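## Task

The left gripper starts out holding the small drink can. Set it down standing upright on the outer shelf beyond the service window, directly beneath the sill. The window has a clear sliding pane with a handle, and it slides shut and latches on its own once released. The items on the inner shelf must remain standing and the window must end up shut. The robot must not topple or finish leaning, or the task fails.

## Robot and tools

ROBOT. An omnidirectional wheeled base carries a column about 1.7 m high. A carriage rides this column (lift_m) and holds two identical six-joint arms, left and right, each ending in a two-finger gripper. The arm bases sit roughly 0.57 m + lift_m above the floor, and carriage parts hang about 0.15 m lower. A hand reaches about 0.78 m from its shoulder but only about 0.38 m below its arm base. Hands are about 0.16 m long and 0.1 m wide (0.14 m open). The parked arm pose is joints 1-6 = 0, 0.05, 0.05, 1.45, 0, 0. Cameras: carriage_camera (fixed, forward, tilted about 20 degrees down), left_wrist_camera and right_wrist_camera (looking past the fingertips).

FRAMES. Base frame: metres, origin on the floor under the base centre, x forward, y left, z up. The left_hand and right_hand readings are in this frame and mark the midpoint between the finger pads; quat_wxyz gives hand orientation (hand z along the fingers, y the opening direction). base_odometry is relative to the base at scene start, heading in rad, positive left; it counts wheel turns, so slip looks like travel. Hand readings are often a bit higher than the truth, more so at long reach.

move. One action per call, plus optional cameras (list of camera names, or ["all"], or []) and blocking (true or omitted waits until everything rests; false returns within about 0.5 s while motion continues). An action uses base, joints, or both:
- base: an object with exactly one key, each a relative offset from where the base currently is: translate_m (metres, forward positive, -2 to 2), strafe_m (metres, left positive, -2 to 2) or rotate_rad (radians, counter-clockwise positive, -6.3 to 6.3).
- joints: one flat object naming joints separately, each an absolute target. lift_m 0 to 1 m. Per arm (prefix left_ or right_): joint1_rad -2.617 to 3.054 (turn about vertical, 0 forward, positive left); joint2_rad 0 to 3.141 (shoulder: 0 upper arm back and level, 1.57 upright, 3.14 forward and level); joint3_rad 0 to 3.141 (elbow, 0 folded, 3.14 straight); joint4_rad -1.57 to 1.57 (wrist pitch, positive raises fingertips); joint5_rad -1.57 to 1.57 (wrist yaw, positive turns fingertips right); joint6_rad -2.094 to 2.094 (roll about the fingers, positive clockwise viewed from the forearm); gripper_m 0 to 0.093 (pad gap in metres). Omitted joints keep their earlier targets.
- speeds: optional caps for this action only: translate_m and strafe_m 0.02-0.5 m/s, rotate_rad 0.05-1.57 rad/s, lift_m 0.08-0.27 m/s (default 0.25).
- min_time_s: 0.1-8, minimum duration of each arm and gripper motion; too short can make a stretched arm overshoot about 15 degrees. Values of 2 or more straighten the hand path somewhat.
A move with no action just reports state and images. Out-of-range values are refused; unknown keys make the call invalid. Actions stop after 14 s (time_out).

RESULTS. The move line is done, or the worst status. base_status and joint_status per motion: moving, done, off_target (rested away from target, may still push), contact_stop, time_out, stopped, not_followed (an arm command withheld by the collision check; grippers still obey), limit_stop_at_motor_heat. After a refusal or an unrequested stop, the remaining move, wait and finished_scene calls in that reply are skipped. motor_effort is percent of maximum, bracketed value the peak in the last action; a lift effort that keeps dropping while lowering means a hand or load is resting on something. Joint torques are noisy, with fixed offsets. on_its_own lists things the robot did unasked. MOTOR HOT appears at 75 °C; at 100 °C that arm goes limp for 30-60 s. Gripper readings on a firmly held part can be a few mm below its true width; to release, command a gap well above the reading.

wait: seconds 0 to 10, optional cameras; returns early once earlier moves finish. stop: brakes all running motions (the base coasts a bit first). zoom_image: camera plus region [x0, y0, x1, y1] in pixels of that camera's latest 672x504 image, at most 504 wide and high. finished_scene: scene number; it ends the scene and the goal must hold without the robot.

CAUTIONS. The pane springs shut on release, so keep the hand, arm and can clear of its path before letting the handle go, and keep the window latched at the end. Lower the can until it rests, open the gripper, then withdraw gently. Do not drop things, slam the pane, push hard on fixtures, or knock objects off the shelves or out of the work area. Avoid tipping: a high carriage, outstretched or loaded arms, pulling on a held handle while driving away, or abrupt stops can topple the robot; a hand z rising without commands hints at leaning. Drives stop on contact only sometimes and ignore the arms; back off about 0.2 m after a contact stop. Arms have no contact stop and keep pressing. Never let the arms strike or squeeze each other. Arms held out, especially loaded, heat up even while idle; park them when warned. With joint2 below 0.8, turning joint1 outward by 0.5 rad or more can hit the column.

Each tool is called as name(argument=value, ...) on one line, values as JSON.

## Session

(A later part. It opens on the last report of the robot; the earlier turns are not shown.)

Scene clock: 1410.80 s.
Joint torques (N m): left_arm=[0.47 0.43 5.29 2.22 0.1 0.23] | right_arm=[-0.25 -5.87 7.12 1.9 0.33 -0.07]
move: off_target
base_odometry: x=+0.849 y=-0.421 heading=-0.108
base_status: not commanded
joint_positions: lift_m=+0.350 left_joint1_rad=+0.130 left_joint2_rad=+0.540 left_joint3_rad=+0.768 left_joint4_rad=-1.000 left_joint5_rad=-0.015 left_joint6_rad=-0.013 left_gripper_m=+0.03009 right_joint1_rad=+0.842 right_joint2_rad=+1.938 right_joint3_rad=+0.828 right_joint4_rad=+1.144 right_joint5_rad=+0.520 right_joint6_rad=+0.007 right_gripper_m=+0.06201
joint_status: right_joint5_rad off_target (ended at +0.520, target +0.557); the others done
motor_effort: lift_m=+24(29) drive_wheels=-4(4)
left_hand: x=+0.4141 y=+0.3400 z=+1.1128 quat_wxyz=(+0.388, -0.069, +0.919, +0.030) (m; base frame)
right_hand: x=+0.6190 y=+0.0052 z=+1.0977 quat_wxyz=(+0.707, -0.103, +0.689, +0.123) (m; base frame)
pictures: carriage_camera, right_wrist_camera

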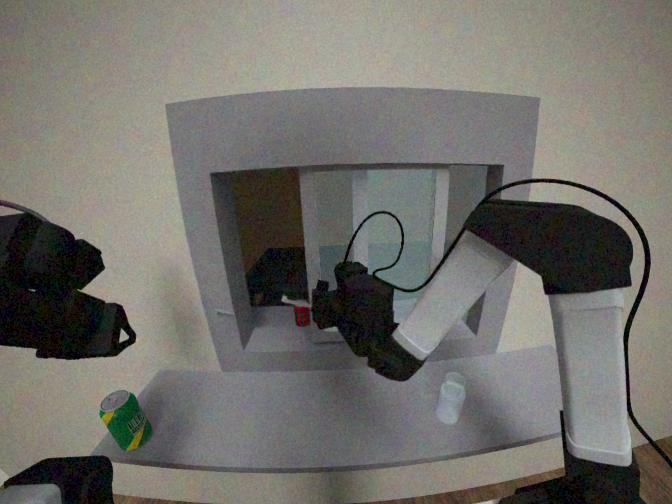

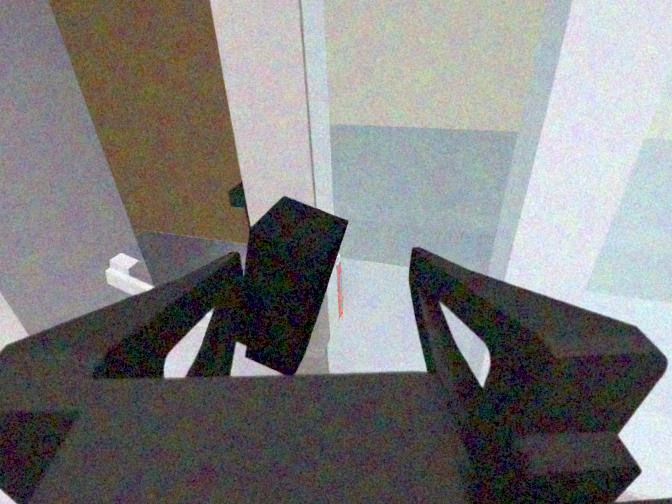

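move(joints={"right_joint1_rad": 0.931, "right_joint2_rad": 2.073, "right_joint3_rad": 1.027, "right_joint4_rad": 1.062, "right_joint5_rad": 0.715, "right_joint6_rad": 0.0}, min_time_s=1.5)

move(joints={"right_joint1_rad": 0.999, "right_joint2_rad": 2.18, "right_joint3_rad": 1.206, "right_joint4_rad": 0.986, "right_joint5_rad": 0.82, "right_joint6_rad": 0.0}, min_time_s=1.5, cameras=["right_wrist_camera"])

move(joints={"right_joint1_rad": 1.048, "right_joint2_rad": 2.281, "right_joint3_rad": 1.382, "right_joint4_rad": 0.907, "right_joint5_rad": 0.868, "right_joint6_rad": 0.0}, min_time_s=1.5, cameras=["right_wrist_camera", "carriage_camera"])

Scene clock: 1423.53 s.
Joint torques (N m): left_arm=[0.4 0.46 5.15 2.25 0.08 0.2] | right_arm=[-0.21 -6.71 7.25 1.81 0.38 -0.07]
move: off_target
base_odometry: x=+0.849 y=-0.421 heading=-0.108
base_status: not commanded
joint_positions: lift_m=+0.350 left_joint1_rad=+0.130 left_joint2_rad=+0.540 left_joint3_rad=+0.768 left_joint4_rad=-1.000 left_joint5_rad=-0.015 left_joint6_rad=-0.013 left_gripper_m=+0.03009 right_joint1_rad=+0.932 right_joint2_rad=+2.055 right_joint3_rad=+1.003 right_joint4_rad=+1.080 right_joint5_rad=+0.679 right_joint6_rad=+0.007 right_gripper_m=+0.06201
joint_status: right_joint5_rad off_target (ended at +0.679, target +0.715); the others done
motor_effort: lift_m=+27(29) drive_wheels=-4(4)
left_hand: x=+0.4141 y=+0.3400 z=+1.1127 quat_wxyz=(+0.388, -0.069, +0.919, +0.030) (m; base frame)
right_hand: x=+0.6211 y=+0.0449 z=+1.0930 quat_wxyz=(+0.708, -0.079, +0.695, +0.099) (m; base frame)
pictures: none

Scene clock: 1425.33 s.
Joint torques (N m): left_arm=[0.47 0.46 5.29 2.23 0.11 0.21] | right_arm=[-0.2 -7.56 7.49 1.77 0.3 -0.07]
move: off_target
base_odometry: x=+0.849 y=-0.421 heading=-0.108
base_status: not commanded
joint_positions: lift_m=+0.350 left_joint1_rad=+0.130 left_joint2_rad=+0.540 left_joint3_rad=+0.768 left_joint4_rad=-1.000 left_joint5_rad=-0.015 left_joint6_rad=-0.013 left_gripper_m=+0.03009 right_joint1_rad=+0.999 right_joint2_rad=+2.161 right_joint3_rad=+1.181 right_joint4_rad=+1.002 right_joint5_rad=+0.786 right_joint6_rad=+0.007 right_gripper_m=+0.06201
joint_status: right_joint5_rad off_target (ended at +0.786, target +0.820); the others done
motor_effort: lift_m=+24(29) drive_wheels=-4(4)
left_hand: x=+0.4141 y=+0.3399 z=+1.1127 quat_wxyz=(+0.388, -0.069, +0.919, +0.030) (m; base frame)
right_hand: x=+0.6209 y=+0.0843 z=+1.0898 quat_wxyz=(+0.708, -0.067, +0.698, +0.084) (m; base frame)
pictures: right_wrist_camera

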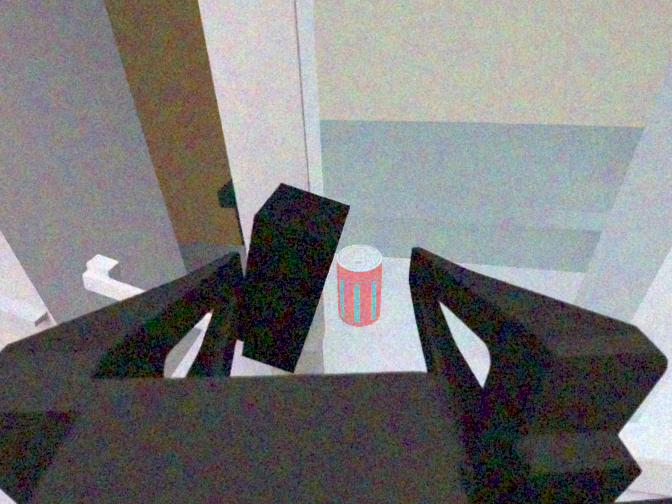

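Scene clock: 1427.13 s.
Joint torques (N m): left_arm=[0.4 0.47 5.3 2.23 0.11 0.21] | right_arm=[-0.25 -8.29 7.77 1.76 0.28 -0.07]
move: off_target
base_odometry: x=+0.849 y=-0.421 heading=-0.108
base_status: not commanded
joint_positions: lift_m=+0.350 left_joint1_rad=+0.130 left_joint2_rad=+0.540 left_joint3_rad=+0.768 left_joint4_rad=-1.000 left_joint5_rad=-0.015 left_joint6_rad=-0.013 left_gripper_m=+0.03009 right_joint1_rad=+1.049 right_joint2_rad=+2.261 right_joint3_rad=+1.356 right_joint4_rad=+0.922 right_joint5_rad=+0.839 right_joint6_rad=+0.007 right_gripper_m=+0.06201
joint_status: right_joint5_rad off_target (ended at +0.839, target +0.868); the others done
motor_effort: lift_m=+25(29) drive_wheels=-4(4)
left_hand: x=+0.4141 y=+0.3399 z=+1.1127 quat_wxyz=(+0.388, -0.069, +0.919, +0.030) (m; base frame)
right_hand: x=+0.6195 y=+0.1239 z=+1.0876 quat_wxyz=(+0.706, -0.067, +0.700, +0.082) (m; base frame)
pictures: carriage_camera, right_wrist_camera

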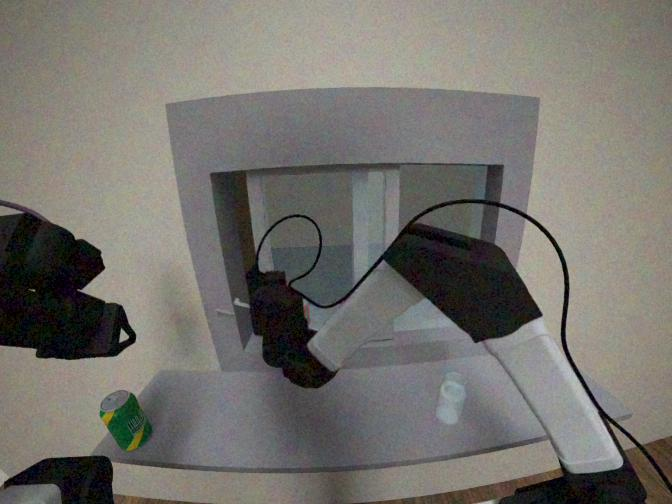

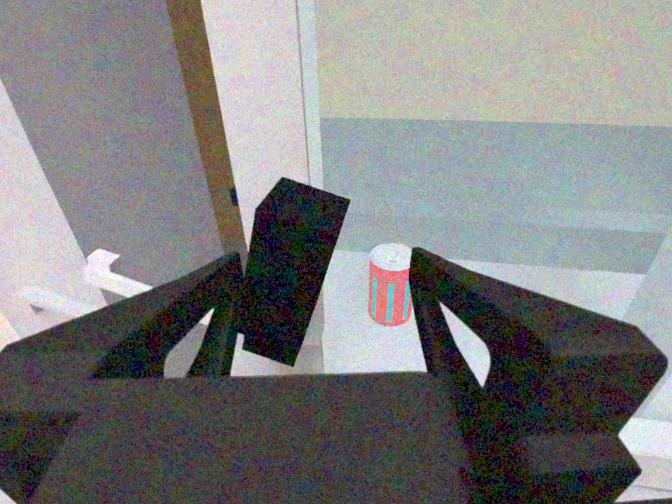

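move(joints={"right_joint1_rad": 1.09, "right_joint2_rad": 2.392, "right_joint3_rad": 1.588, "right_joint4_rad": 0.81, "right_joint5_rad": 0.92, "right_joint6_rad": 0.0}, min_time_s=1.5)

move(joints={"right_joint1_rad": 1.127, "right_joint2_rad": 2.515, "right_joint3_rad": 1.82, "right_joint4_rad": 0.692, "right_joint5_rad": 0.955, "right_joint6_rad": 0.0}, min_time_s=2.0, cameras=["right_wrist_camera", "carriage_camera"])

Scene clock: 1435.80 s.
Joint torques (N m): left_arm=[0.34 0.44 5.19 2.22 0.07 0.22] | right_arm=[-0.21 -9.07 8.14 1.73 0.3 -0.07]
move: off_target
base_odometry: x=+0.849 y=-0.421 heading=-0.108
base_status: not commanded
joint_positions: lift_m=+0.350 left_joint1_rad=+0.130 left_joint2_rad=+0.540 left_joint3_rad=+0.768 left_joint4_rad=-1.000 left_joint5_rad=-0.015 left_joint6_rad=-0.013 left_gripper_m=+0.03009 right_joint1_rad=+1.090 right_joint2_rad=+2.371 right_joint3_rad=+1.561 right_joint4_rad=+0.826 right_joint5_rad=+0.889 right_joint6_rad=+0.007 right_gripper_m=+0.06201
joint_status: right_joint5_rad off_target (ended at +0.889, target +0.920); the others done
motor_effort: lift_m=+25(27) drive_wheels=-4(4)
left_hand: x=+0.4141 y=+0.3399 z=+1.1127 quat_wxyz=(+0.388, -0.069, +0.919, +0.030) (m; base frame)
right_hand: x=+0.6193 y=+0.1626 z=+1.0870 quat_wxyz=(+0.706, -0.064, +0.701, +0.079) (m; base frame)
pictures: none

Scene clock: 1438.10 s.
Joint torques (N m): left_arm=[0.4 0.51 5.26 2.21 0.09 0.23] | right_arm=[0.2 -9.87 8.62 1.75 0.22 -0.06]
move: done
base_odometry: x=+0.849 y=-0.421 heading=-0.108
base_status: not commanded
joint_positions: lift_m=+0.350 left_joint1_rad=+0.130 left_joint2_rad=+0.540 left_joint3_rad=+0.768 left_joint4_rad=-1.000 left_joint5_rad=-0.015 left_joint6_rad=-0.013 left_gripper_m=+0.03009 right_joint1_rad=+1.123 right_joint2_rad=+2.494 right_joint3_rad=+1.790 right_joint4_rad=+0.704 right_joint5_rad=+0.932 right_joint6_rad=+0.007 right_gripper_m=+0.06201
joint_status: all done
motor_effort: lift_m=+24(28) drive_wheels=-4(4)
left_hand: x=+0.4141 y=+0.3399 z=+1.1127 quat_wxyz=(+0.388, -0.069, +0.919, +0.030) (m; base frame)
right_hand: x=+0.6202 y=+0.1988 z=+1.0826 quat_wxyz=(+0.704, -0.065, +0.704, +0.070) (m; base frame)
pictures: carriage_camera, right_wrist_camera

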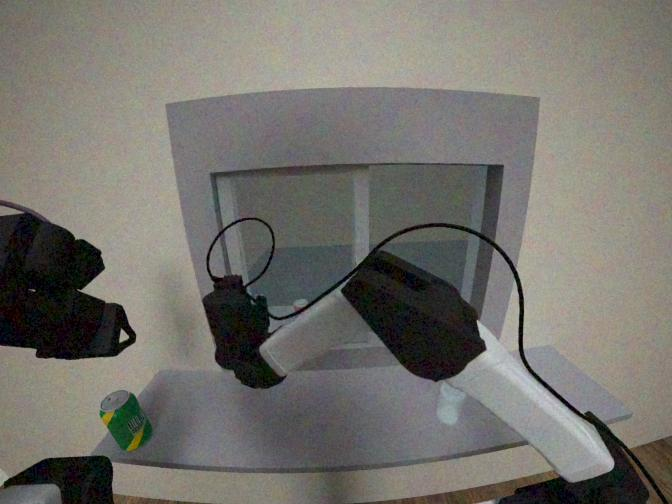

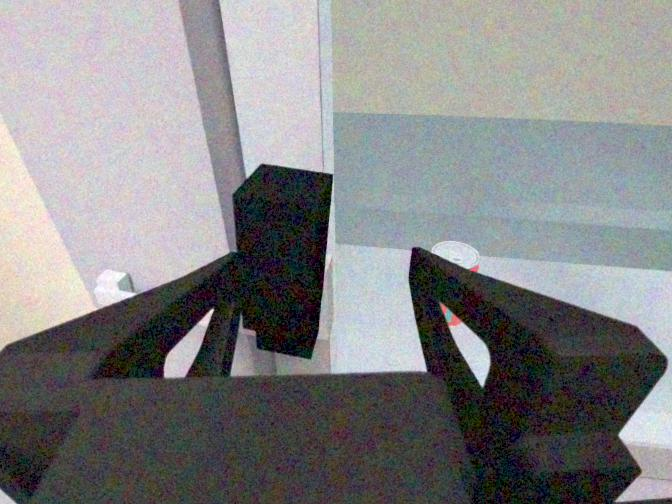

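move(joints={"right_joint1_rad": 1.141, "right_joint2_rad": 2.612, "right_joint3_rad": 2.03, "right_joint4_rad": 0.589, "right_joint5_rad": 0.985, "right_joint6_rad": 0.0}, min_time_s=1.5, cameras=["right_wrist_camera"])

Scene clock: 1445.97 s.
Joint torques (N m): left_arm=[0.4 0.43 5.26 2.27 0.09 0.22] | right_arm=[0.69 -10.51 9.11 1.82 0.06 -0.07]
move: done
base_odometry: x=+0.849 y=-0.421 heading=-0.108
base_status: not commanded
joint_positions: lift_m=+0.350 left_joint1_rad=+0.130 left_joint2_rad=+0.540 left_joint3_rad=+0.768 left_joint4_rad=-1.000 left_joint5_rad=-0.015 left_joint6_rad=-0.013 left_gripper_m=+0.03009 right_joint1_rad=+1.131 right_joint2_rad=+2.591 right_joint3_rad=+1.996 right_joint4_rad=+0.595 right_joint5_rad=+0.977 right_joint6_rad=+0.007 right_gripper_m=+0.06201
joint_status: all done
motor_effort: lift_m=+26(27) drive_wheels=-4(4)
left_hand: x=+0.4141 y=+0.3399 z=+1.1127 quat_wxyz=(+0.388, -0.069, +0.919, +0.030) (m; base frame)
right_hand: x=+0.6283 y=+0.2174 z=+1.0867 quat_wxyz=(+0.705, -0.052, +0.705, +0.057) (m; base frame)
pictures: right_wrist_camera

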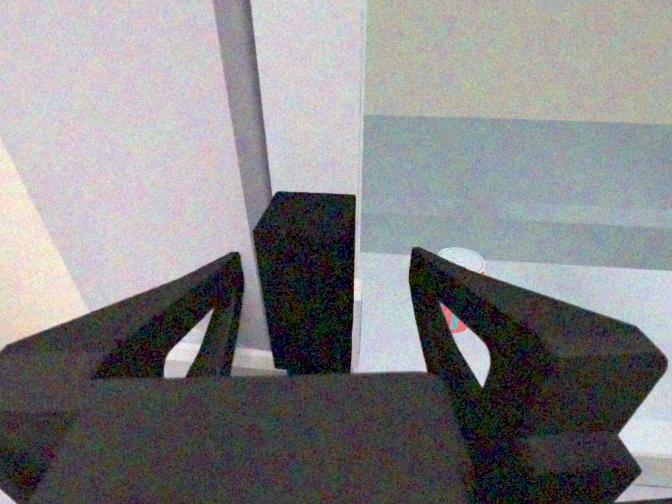

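move(joints={"right_joint2_rad": 2.556, "right_joint3_rad": 1.984}, min_time_s=0.5)

move(joints={"right_joint1_rad": 1.181, "right_joint2_rad": 2.503, "right_joint3_rad": 1.899, "right_joint4_rad": 0.648, "right_joint5_rad": 1.012, "right_joint6_rad": 0.0}, min_time_s=1.0, cameras=["right_wrist_camera"])

move(joints={"right_joint1_rad": 1.23, "right_joint2_rad": 2.468, "right_joint3_rad": 1.83, "right_joint4_rad": 0.664, "right_joint5_rad": 1.056, "right_joint6_rad": 0.0}, min_time_s=1.0, cameras=["right_wrist_camera"])

move(joints={"right_joint1_rad": 1.212, "right_joint2_rad": 2.25, "right_joint3_rad": 1.416, "right_joint4_rad": 0.86, "right_joint5_rad": 0.893, "right_joint6_rad": 0.0}, min_time_s=1.0, cameras=["right_wrist_camera", "carriage_camera"])

Scene clock: 1465.43 s.
Joint torques (N m): left_arm=[0.35 0.47 5.31 2.23 0.08 0.19] | right_arm=[0.68 -14.75 5.34 1.79 0.07 -0.07]
move: done
base_odometry: x=+0.849 y=-0.421 heading=-0.108
base_status: not commanded
joint_positions: lift_m=+0.350 left_joint1_rad=+0.130 left_joint2_rad=+0.540 left_joint3_rad=+0.768 left_joint4_rad=-1.000 left_joint5_rad=-0.015 left_joint6_rad=-0.013 left_gripper_m=+0.03009 right_joint1_rad=+1.131 right_joint2_rad=+2.591 right_joint3_rad=+1.996 right_joint4_rad=+0.594 right_joint5_rad=+0.977 right_joint6_rad=+0.007 right_gripper_m=+0.06201
joint_status: all done
motor_effort: lift_m=+26(27) drive_wheels=-4(4)
left_hand: x=+0.4141 y=+0.3399 z=+1.1127 quat_wxyz=(+0.388, -0.069, +0.919, +0.030) (m; base frame)
right_hand: x=+0.6283 y=+0.2174 z=+1.0866 quat_wxyz=(+0.705, -0.052, +0.705, +0.057) (m; base frame)
pictures: none

Scene clock: 1466.73 s.
Joint torques (N m): left_arm=[0.4 0.55 5.26 2.23 0.11 0.23] | right_arm=[0.46 -15.82 4.97 2.01 0.07 -0.07]
move: done
base_odometry: x=+0.849 y=-0.421 heading=-0.108
base_status: not commanded
joint_positions: lift_m=+0.350 left_joint1_rad=+0.130 left_joint2_rad=+0.540 left_joint3_rad=+0.768 left_joint4_rad=-1.000 left_joint5_rad=-0.015 left_joint6_rad=-0.013 left_gripper_m=+0.03009 right_joint1_rad=+1.174 right_joint2_rad=+2.555 right_joint3_rad=+1.915 right_joint4_rad=+0.636 right_joint5_rad=+1.004 right_joint6_rad=+0.007 right_gripper_m=+0.06201
joint_status: all done
motor_effort: lift_m=+25(28) drive_wheels=-4(4)
left_hand: x=+0.4141 y=+0.3399 z=+1.1127 quat_wxyz=(+0.388, -0.069, +0.919, +0.030) (m; base frame)
right_hand: x=+0.6026 y=+0.2212 z=+1.0833 quat_wxyz=(+0.704, -0.059, +0.705, +0.061) (m; base frame)
pictures: right_wrist_camera

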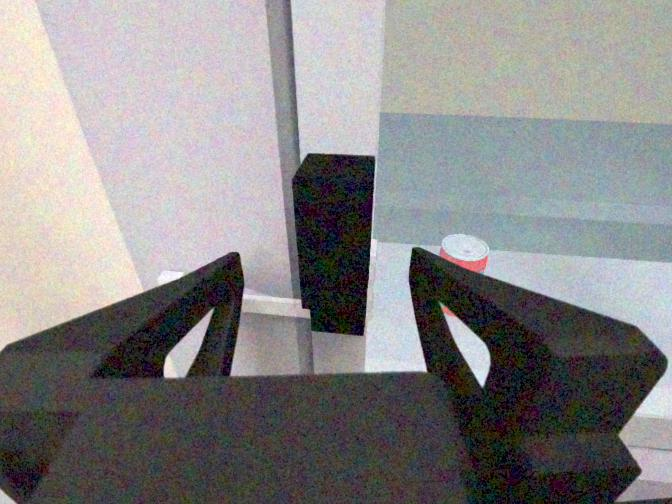

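Scene clock: 1468.03 s.
Joint torques (N m): left_arm=[0.53 0.44 5.19 2.21 0.08 0.24] | right_arm=[0.32 -15.72 4.89 1.92 0.09 -0.07]
move: done
base_odometry: x=+0.849 y=-0.421 heading=-0.108
base_status: not commanded
joint_positions: lift_m=+0.350 left_joint1_rad=+0.130 left_joint2_rad=+0.540 left_joint3_rad=+0.768 left_joint4_rad=-1.000 left_joint5_rad=-0.015 left_joint6_rad=-0.013 left_gripper_m=+0.03009 right_joint1_rad=+1.224 right_joint2_rad=+2.522 right_joint3_rad=+1.846 right_joint4_rad=+0.652 right_joint5_rad=+1.047 right_joint6_rad=+0.007 right_gripper_m=+0.06201
joint_status: all done
motor_effort: lift_m=+25(28) drive_wheels=-4(4)
left_hand: x=+0.4141 y=+0.3399 z=+1.1127 quat_wxyz=(+0.388, -0.069, +0.919, +0.030) (m; base frame)
right_hand: x=+0.5736 y=+0.2243 z=+1.0791 quat_wxyz=(+0.700, -0.068, +0.708, +0.057) (m; base frame)
pictures: right_wrist_camera

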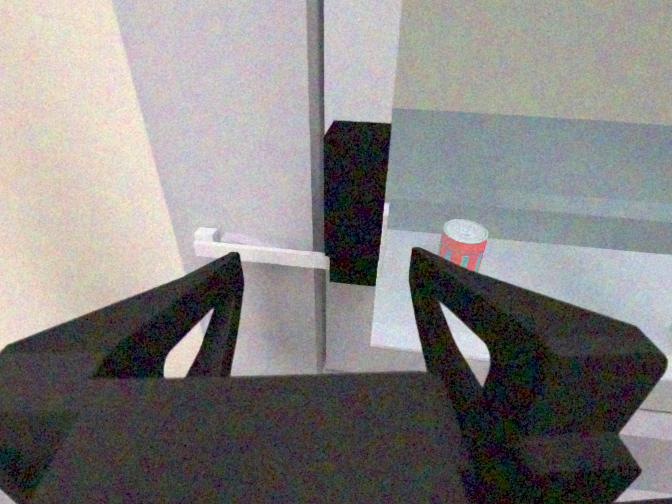

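Scene clock: 1469.37 s.
Joint torques (N m): left_arm=[0.49 0.49 5.18 2.22 0.07 0.18] | right_arm=[-0.88 -13.65 4.55 2.03 -0.05 -0.07]
move: done
base_odometry: x=+0.849 y=-0.421 heading=-0.108
base_status: not commanded
joint_positions: lift_m=+0.350 left_joint1_rad=+0.130 left_joint2_rad=+0.540 left_joint3_rad=+0.768 left_joint4_rad=-1.000 left_joint5_rad=-0.014 left_joint6_rad=-0.013 left_gripper_m=+0.03009 right_joint1_rad=+1.221 right_joint2_rad=+2.297 right_joint3_rad=+1.431 right_joint4_rad=+0.847 right_joint5_rad=+0.902 right_joint6_rad=+0.007 right_gripper_m=+0.06201
joint_status: all done
motor_effort: lift_m=+25(28) drive_wheels=-4(4)
left_hand: x=+0.4141 y=+0.3396 z=+1.1127 quat_wxyz=(+0.388, -0.068, +0.919, +0.029) (m; base frame)
right_hand: x=+0.5476 y=+0.1875 z=+1.0825 quat_wxyz=(+0.694, -0.115, +0.702, +0.109) (m; base frame)
pictures: carriage_camera, right_wrist_camera

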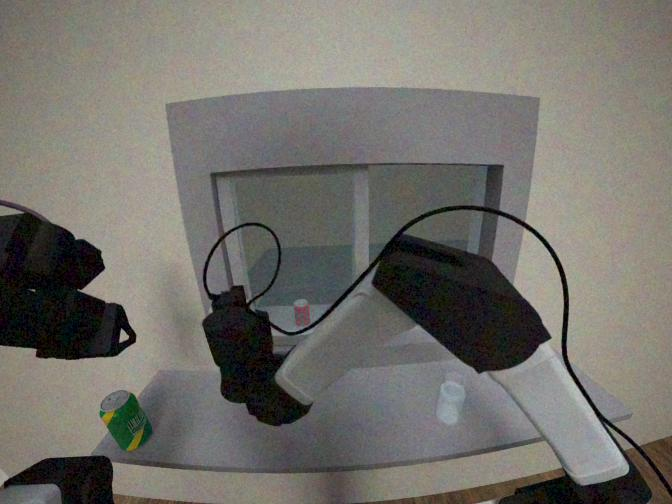

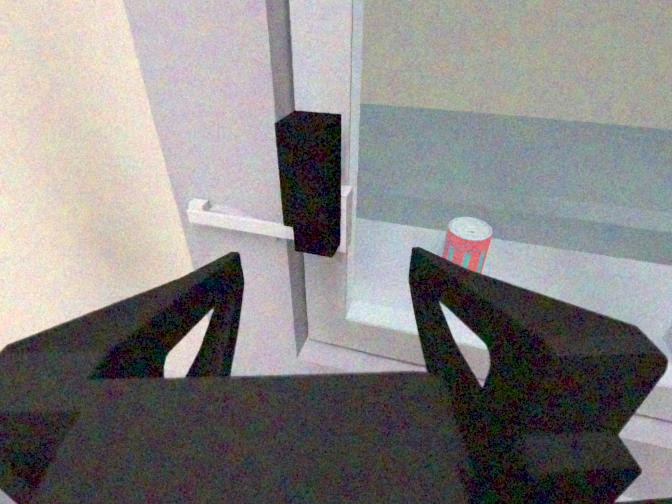

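zoom_image(camera="right_wrist_camera", region=[150, 80, 400, 330])

zoom_image(camera="carriage_camera", region=[180, 150, 400, 370])

Scaled by 2.016 from the camera's 672x504 image, which has a finer 960x720 frame.

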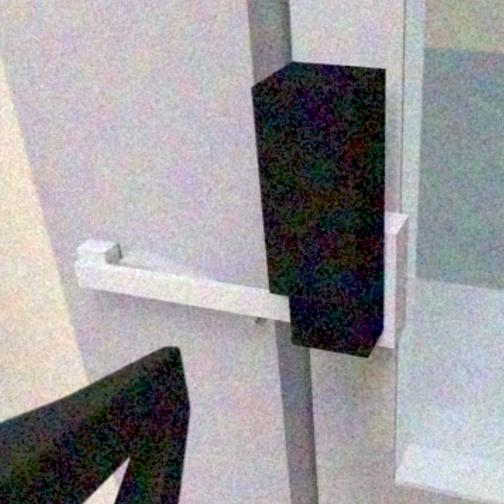

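Scaled by 2.291 from the camera's 672x504 image, which has a finer 960x720 frame.

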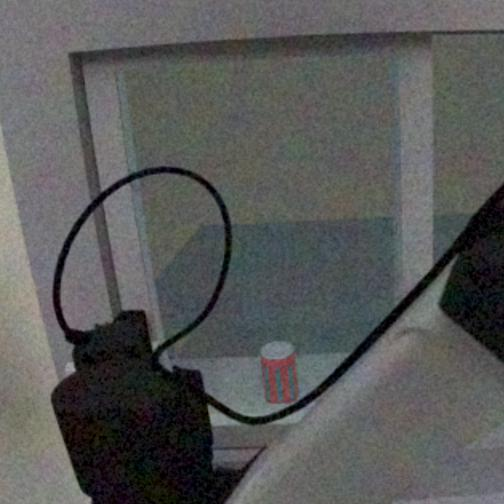

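move(joints={"right_joint1_rad": 0.0, "right_joint2_rad": 0.05, "right_joint3_rad": 0.05, "right_joint4_rad": 1.45, "right_joint5_rad": 0.0, "right_joint6_rad": 0.0}, min_time_s=2.0)

move(joints={"left_joint1_rad": 0.0, "left_joint2_rad": 0.05, "left_joint3_rad": 0.05, "left_joint4_rad": 1.45, "left_joint5_rad": 0.0, "left_joint6_rad": 0.0}, min_time_s=1.5, cameras=["carriage_camera"])

Scene clock: 1491.10 s.
Joint torques (N m): left_arm=[0.46 0.46 5.23 2.25 0.03 0.2] | right_arm=[-0.95 2.67 3.81 -0.24 -0.11 -0.07]
move: done
MOTOR HOT: joint 2 (shoulder) of the right arm reports 76 °C; the controller stops that arm at 100 °C. To cool a motor, set the load down, stop pushing, or move to a pose that needs little force.
base_odometry: x=+0.849 y=-0.421 heading=-0.108
base_status: not commanded
joint_positions: lift_m=+0.350 left_joint1_rad=+0.130 left_joint2_rad=+0.540 left_joint3_rad=+0.768 left_joint4_rad=-1.004 left_joint5_rad=-0.011 left_joint6_rad=-0.012 left_gripper_m=+0.03009 right_joint1_rad=+0.009 right_joint2_rad=+0.059 right_joint3_rad=+0.064 right_joint4_rad=+1.442 right_joint5_rad=+0.009 right_joint6_rad=+0.007 right_gripper_m=+0.06201
joint_status: all done
motor_effort: lift_m=+25(28) drive_wheels=+2(5)
left_hand: x=+0.4135 y=+0.3391 z=+1.1121 quat_wxyz=(+0.386, -0.067, +0.920, +0.028) (m; base frame)
right_hand: x=+0.2517 y=-0.3132 z=+1.3591 quat_wxyz=(+0.998, +0.005, +0.062, +0.008) (m; base frame)
pictures: none

Scene clock: 1493.17 s.
Joint torques (N m): left_arm=[-0.85 2.41 4.12 -0.06 0.07 0.19] | right_arm=[-0.98 2.67 3.82 -0.25 -0.11 -0.06]
move: done
MOTOR HOT: still on. Joint 2 (shoulder) of the right arm reports 74 °C.
base_odometry: x=+0.849 y=-0.421 heading=-0.108
base_status: not commanded
joint_positions: lift_m=+0.350 left_joint1_rad=+0.007 left_joint2_rad=+0.057 left_joint3_rad=+0.054 left_joint4_rad=+1.441 left_joint5_rad=-0.011 left_joint6_rad=-0.012 left_gripper_m=+0.03009 right_joint1_rad=+0.009 right_joint2_rad=+0.059 right_joint3_rad=+0.064 right_joint4_rad=+1.442 right_joint5_rad=+0.007 right_joint6_rad=+0.007 right_gripper_m=+0.06201
joint_status: all done
motor_effort: lift_m=+27(27) drive_wheels=+2(2)
left_hand: x=+0.2544 y=+0.3140 z=+1.3563 quat_wxyz=(+0.998, -0.006, +0.067, -0.002) (m; base frame)
right_hand: x=+0.2515 y=-0.3127 z=+1.3591 quat_wxyz=(+0.998, +0.003, +0.062, +0.008) (m; base frame)
pictures: carriage_camera

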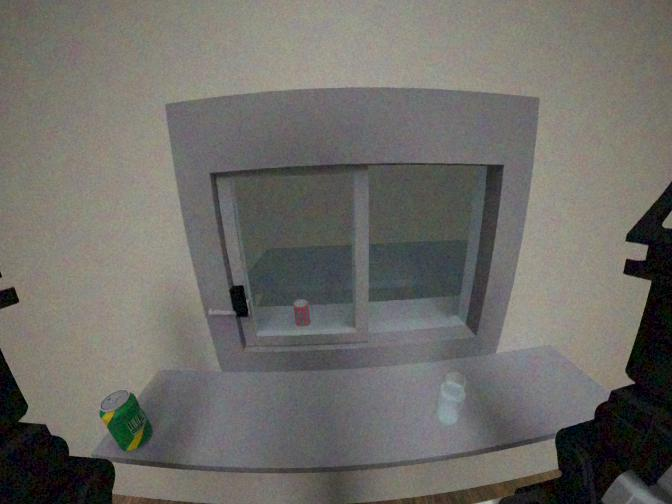

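finished_scene(scene=1)

The scene is finished: the task was done.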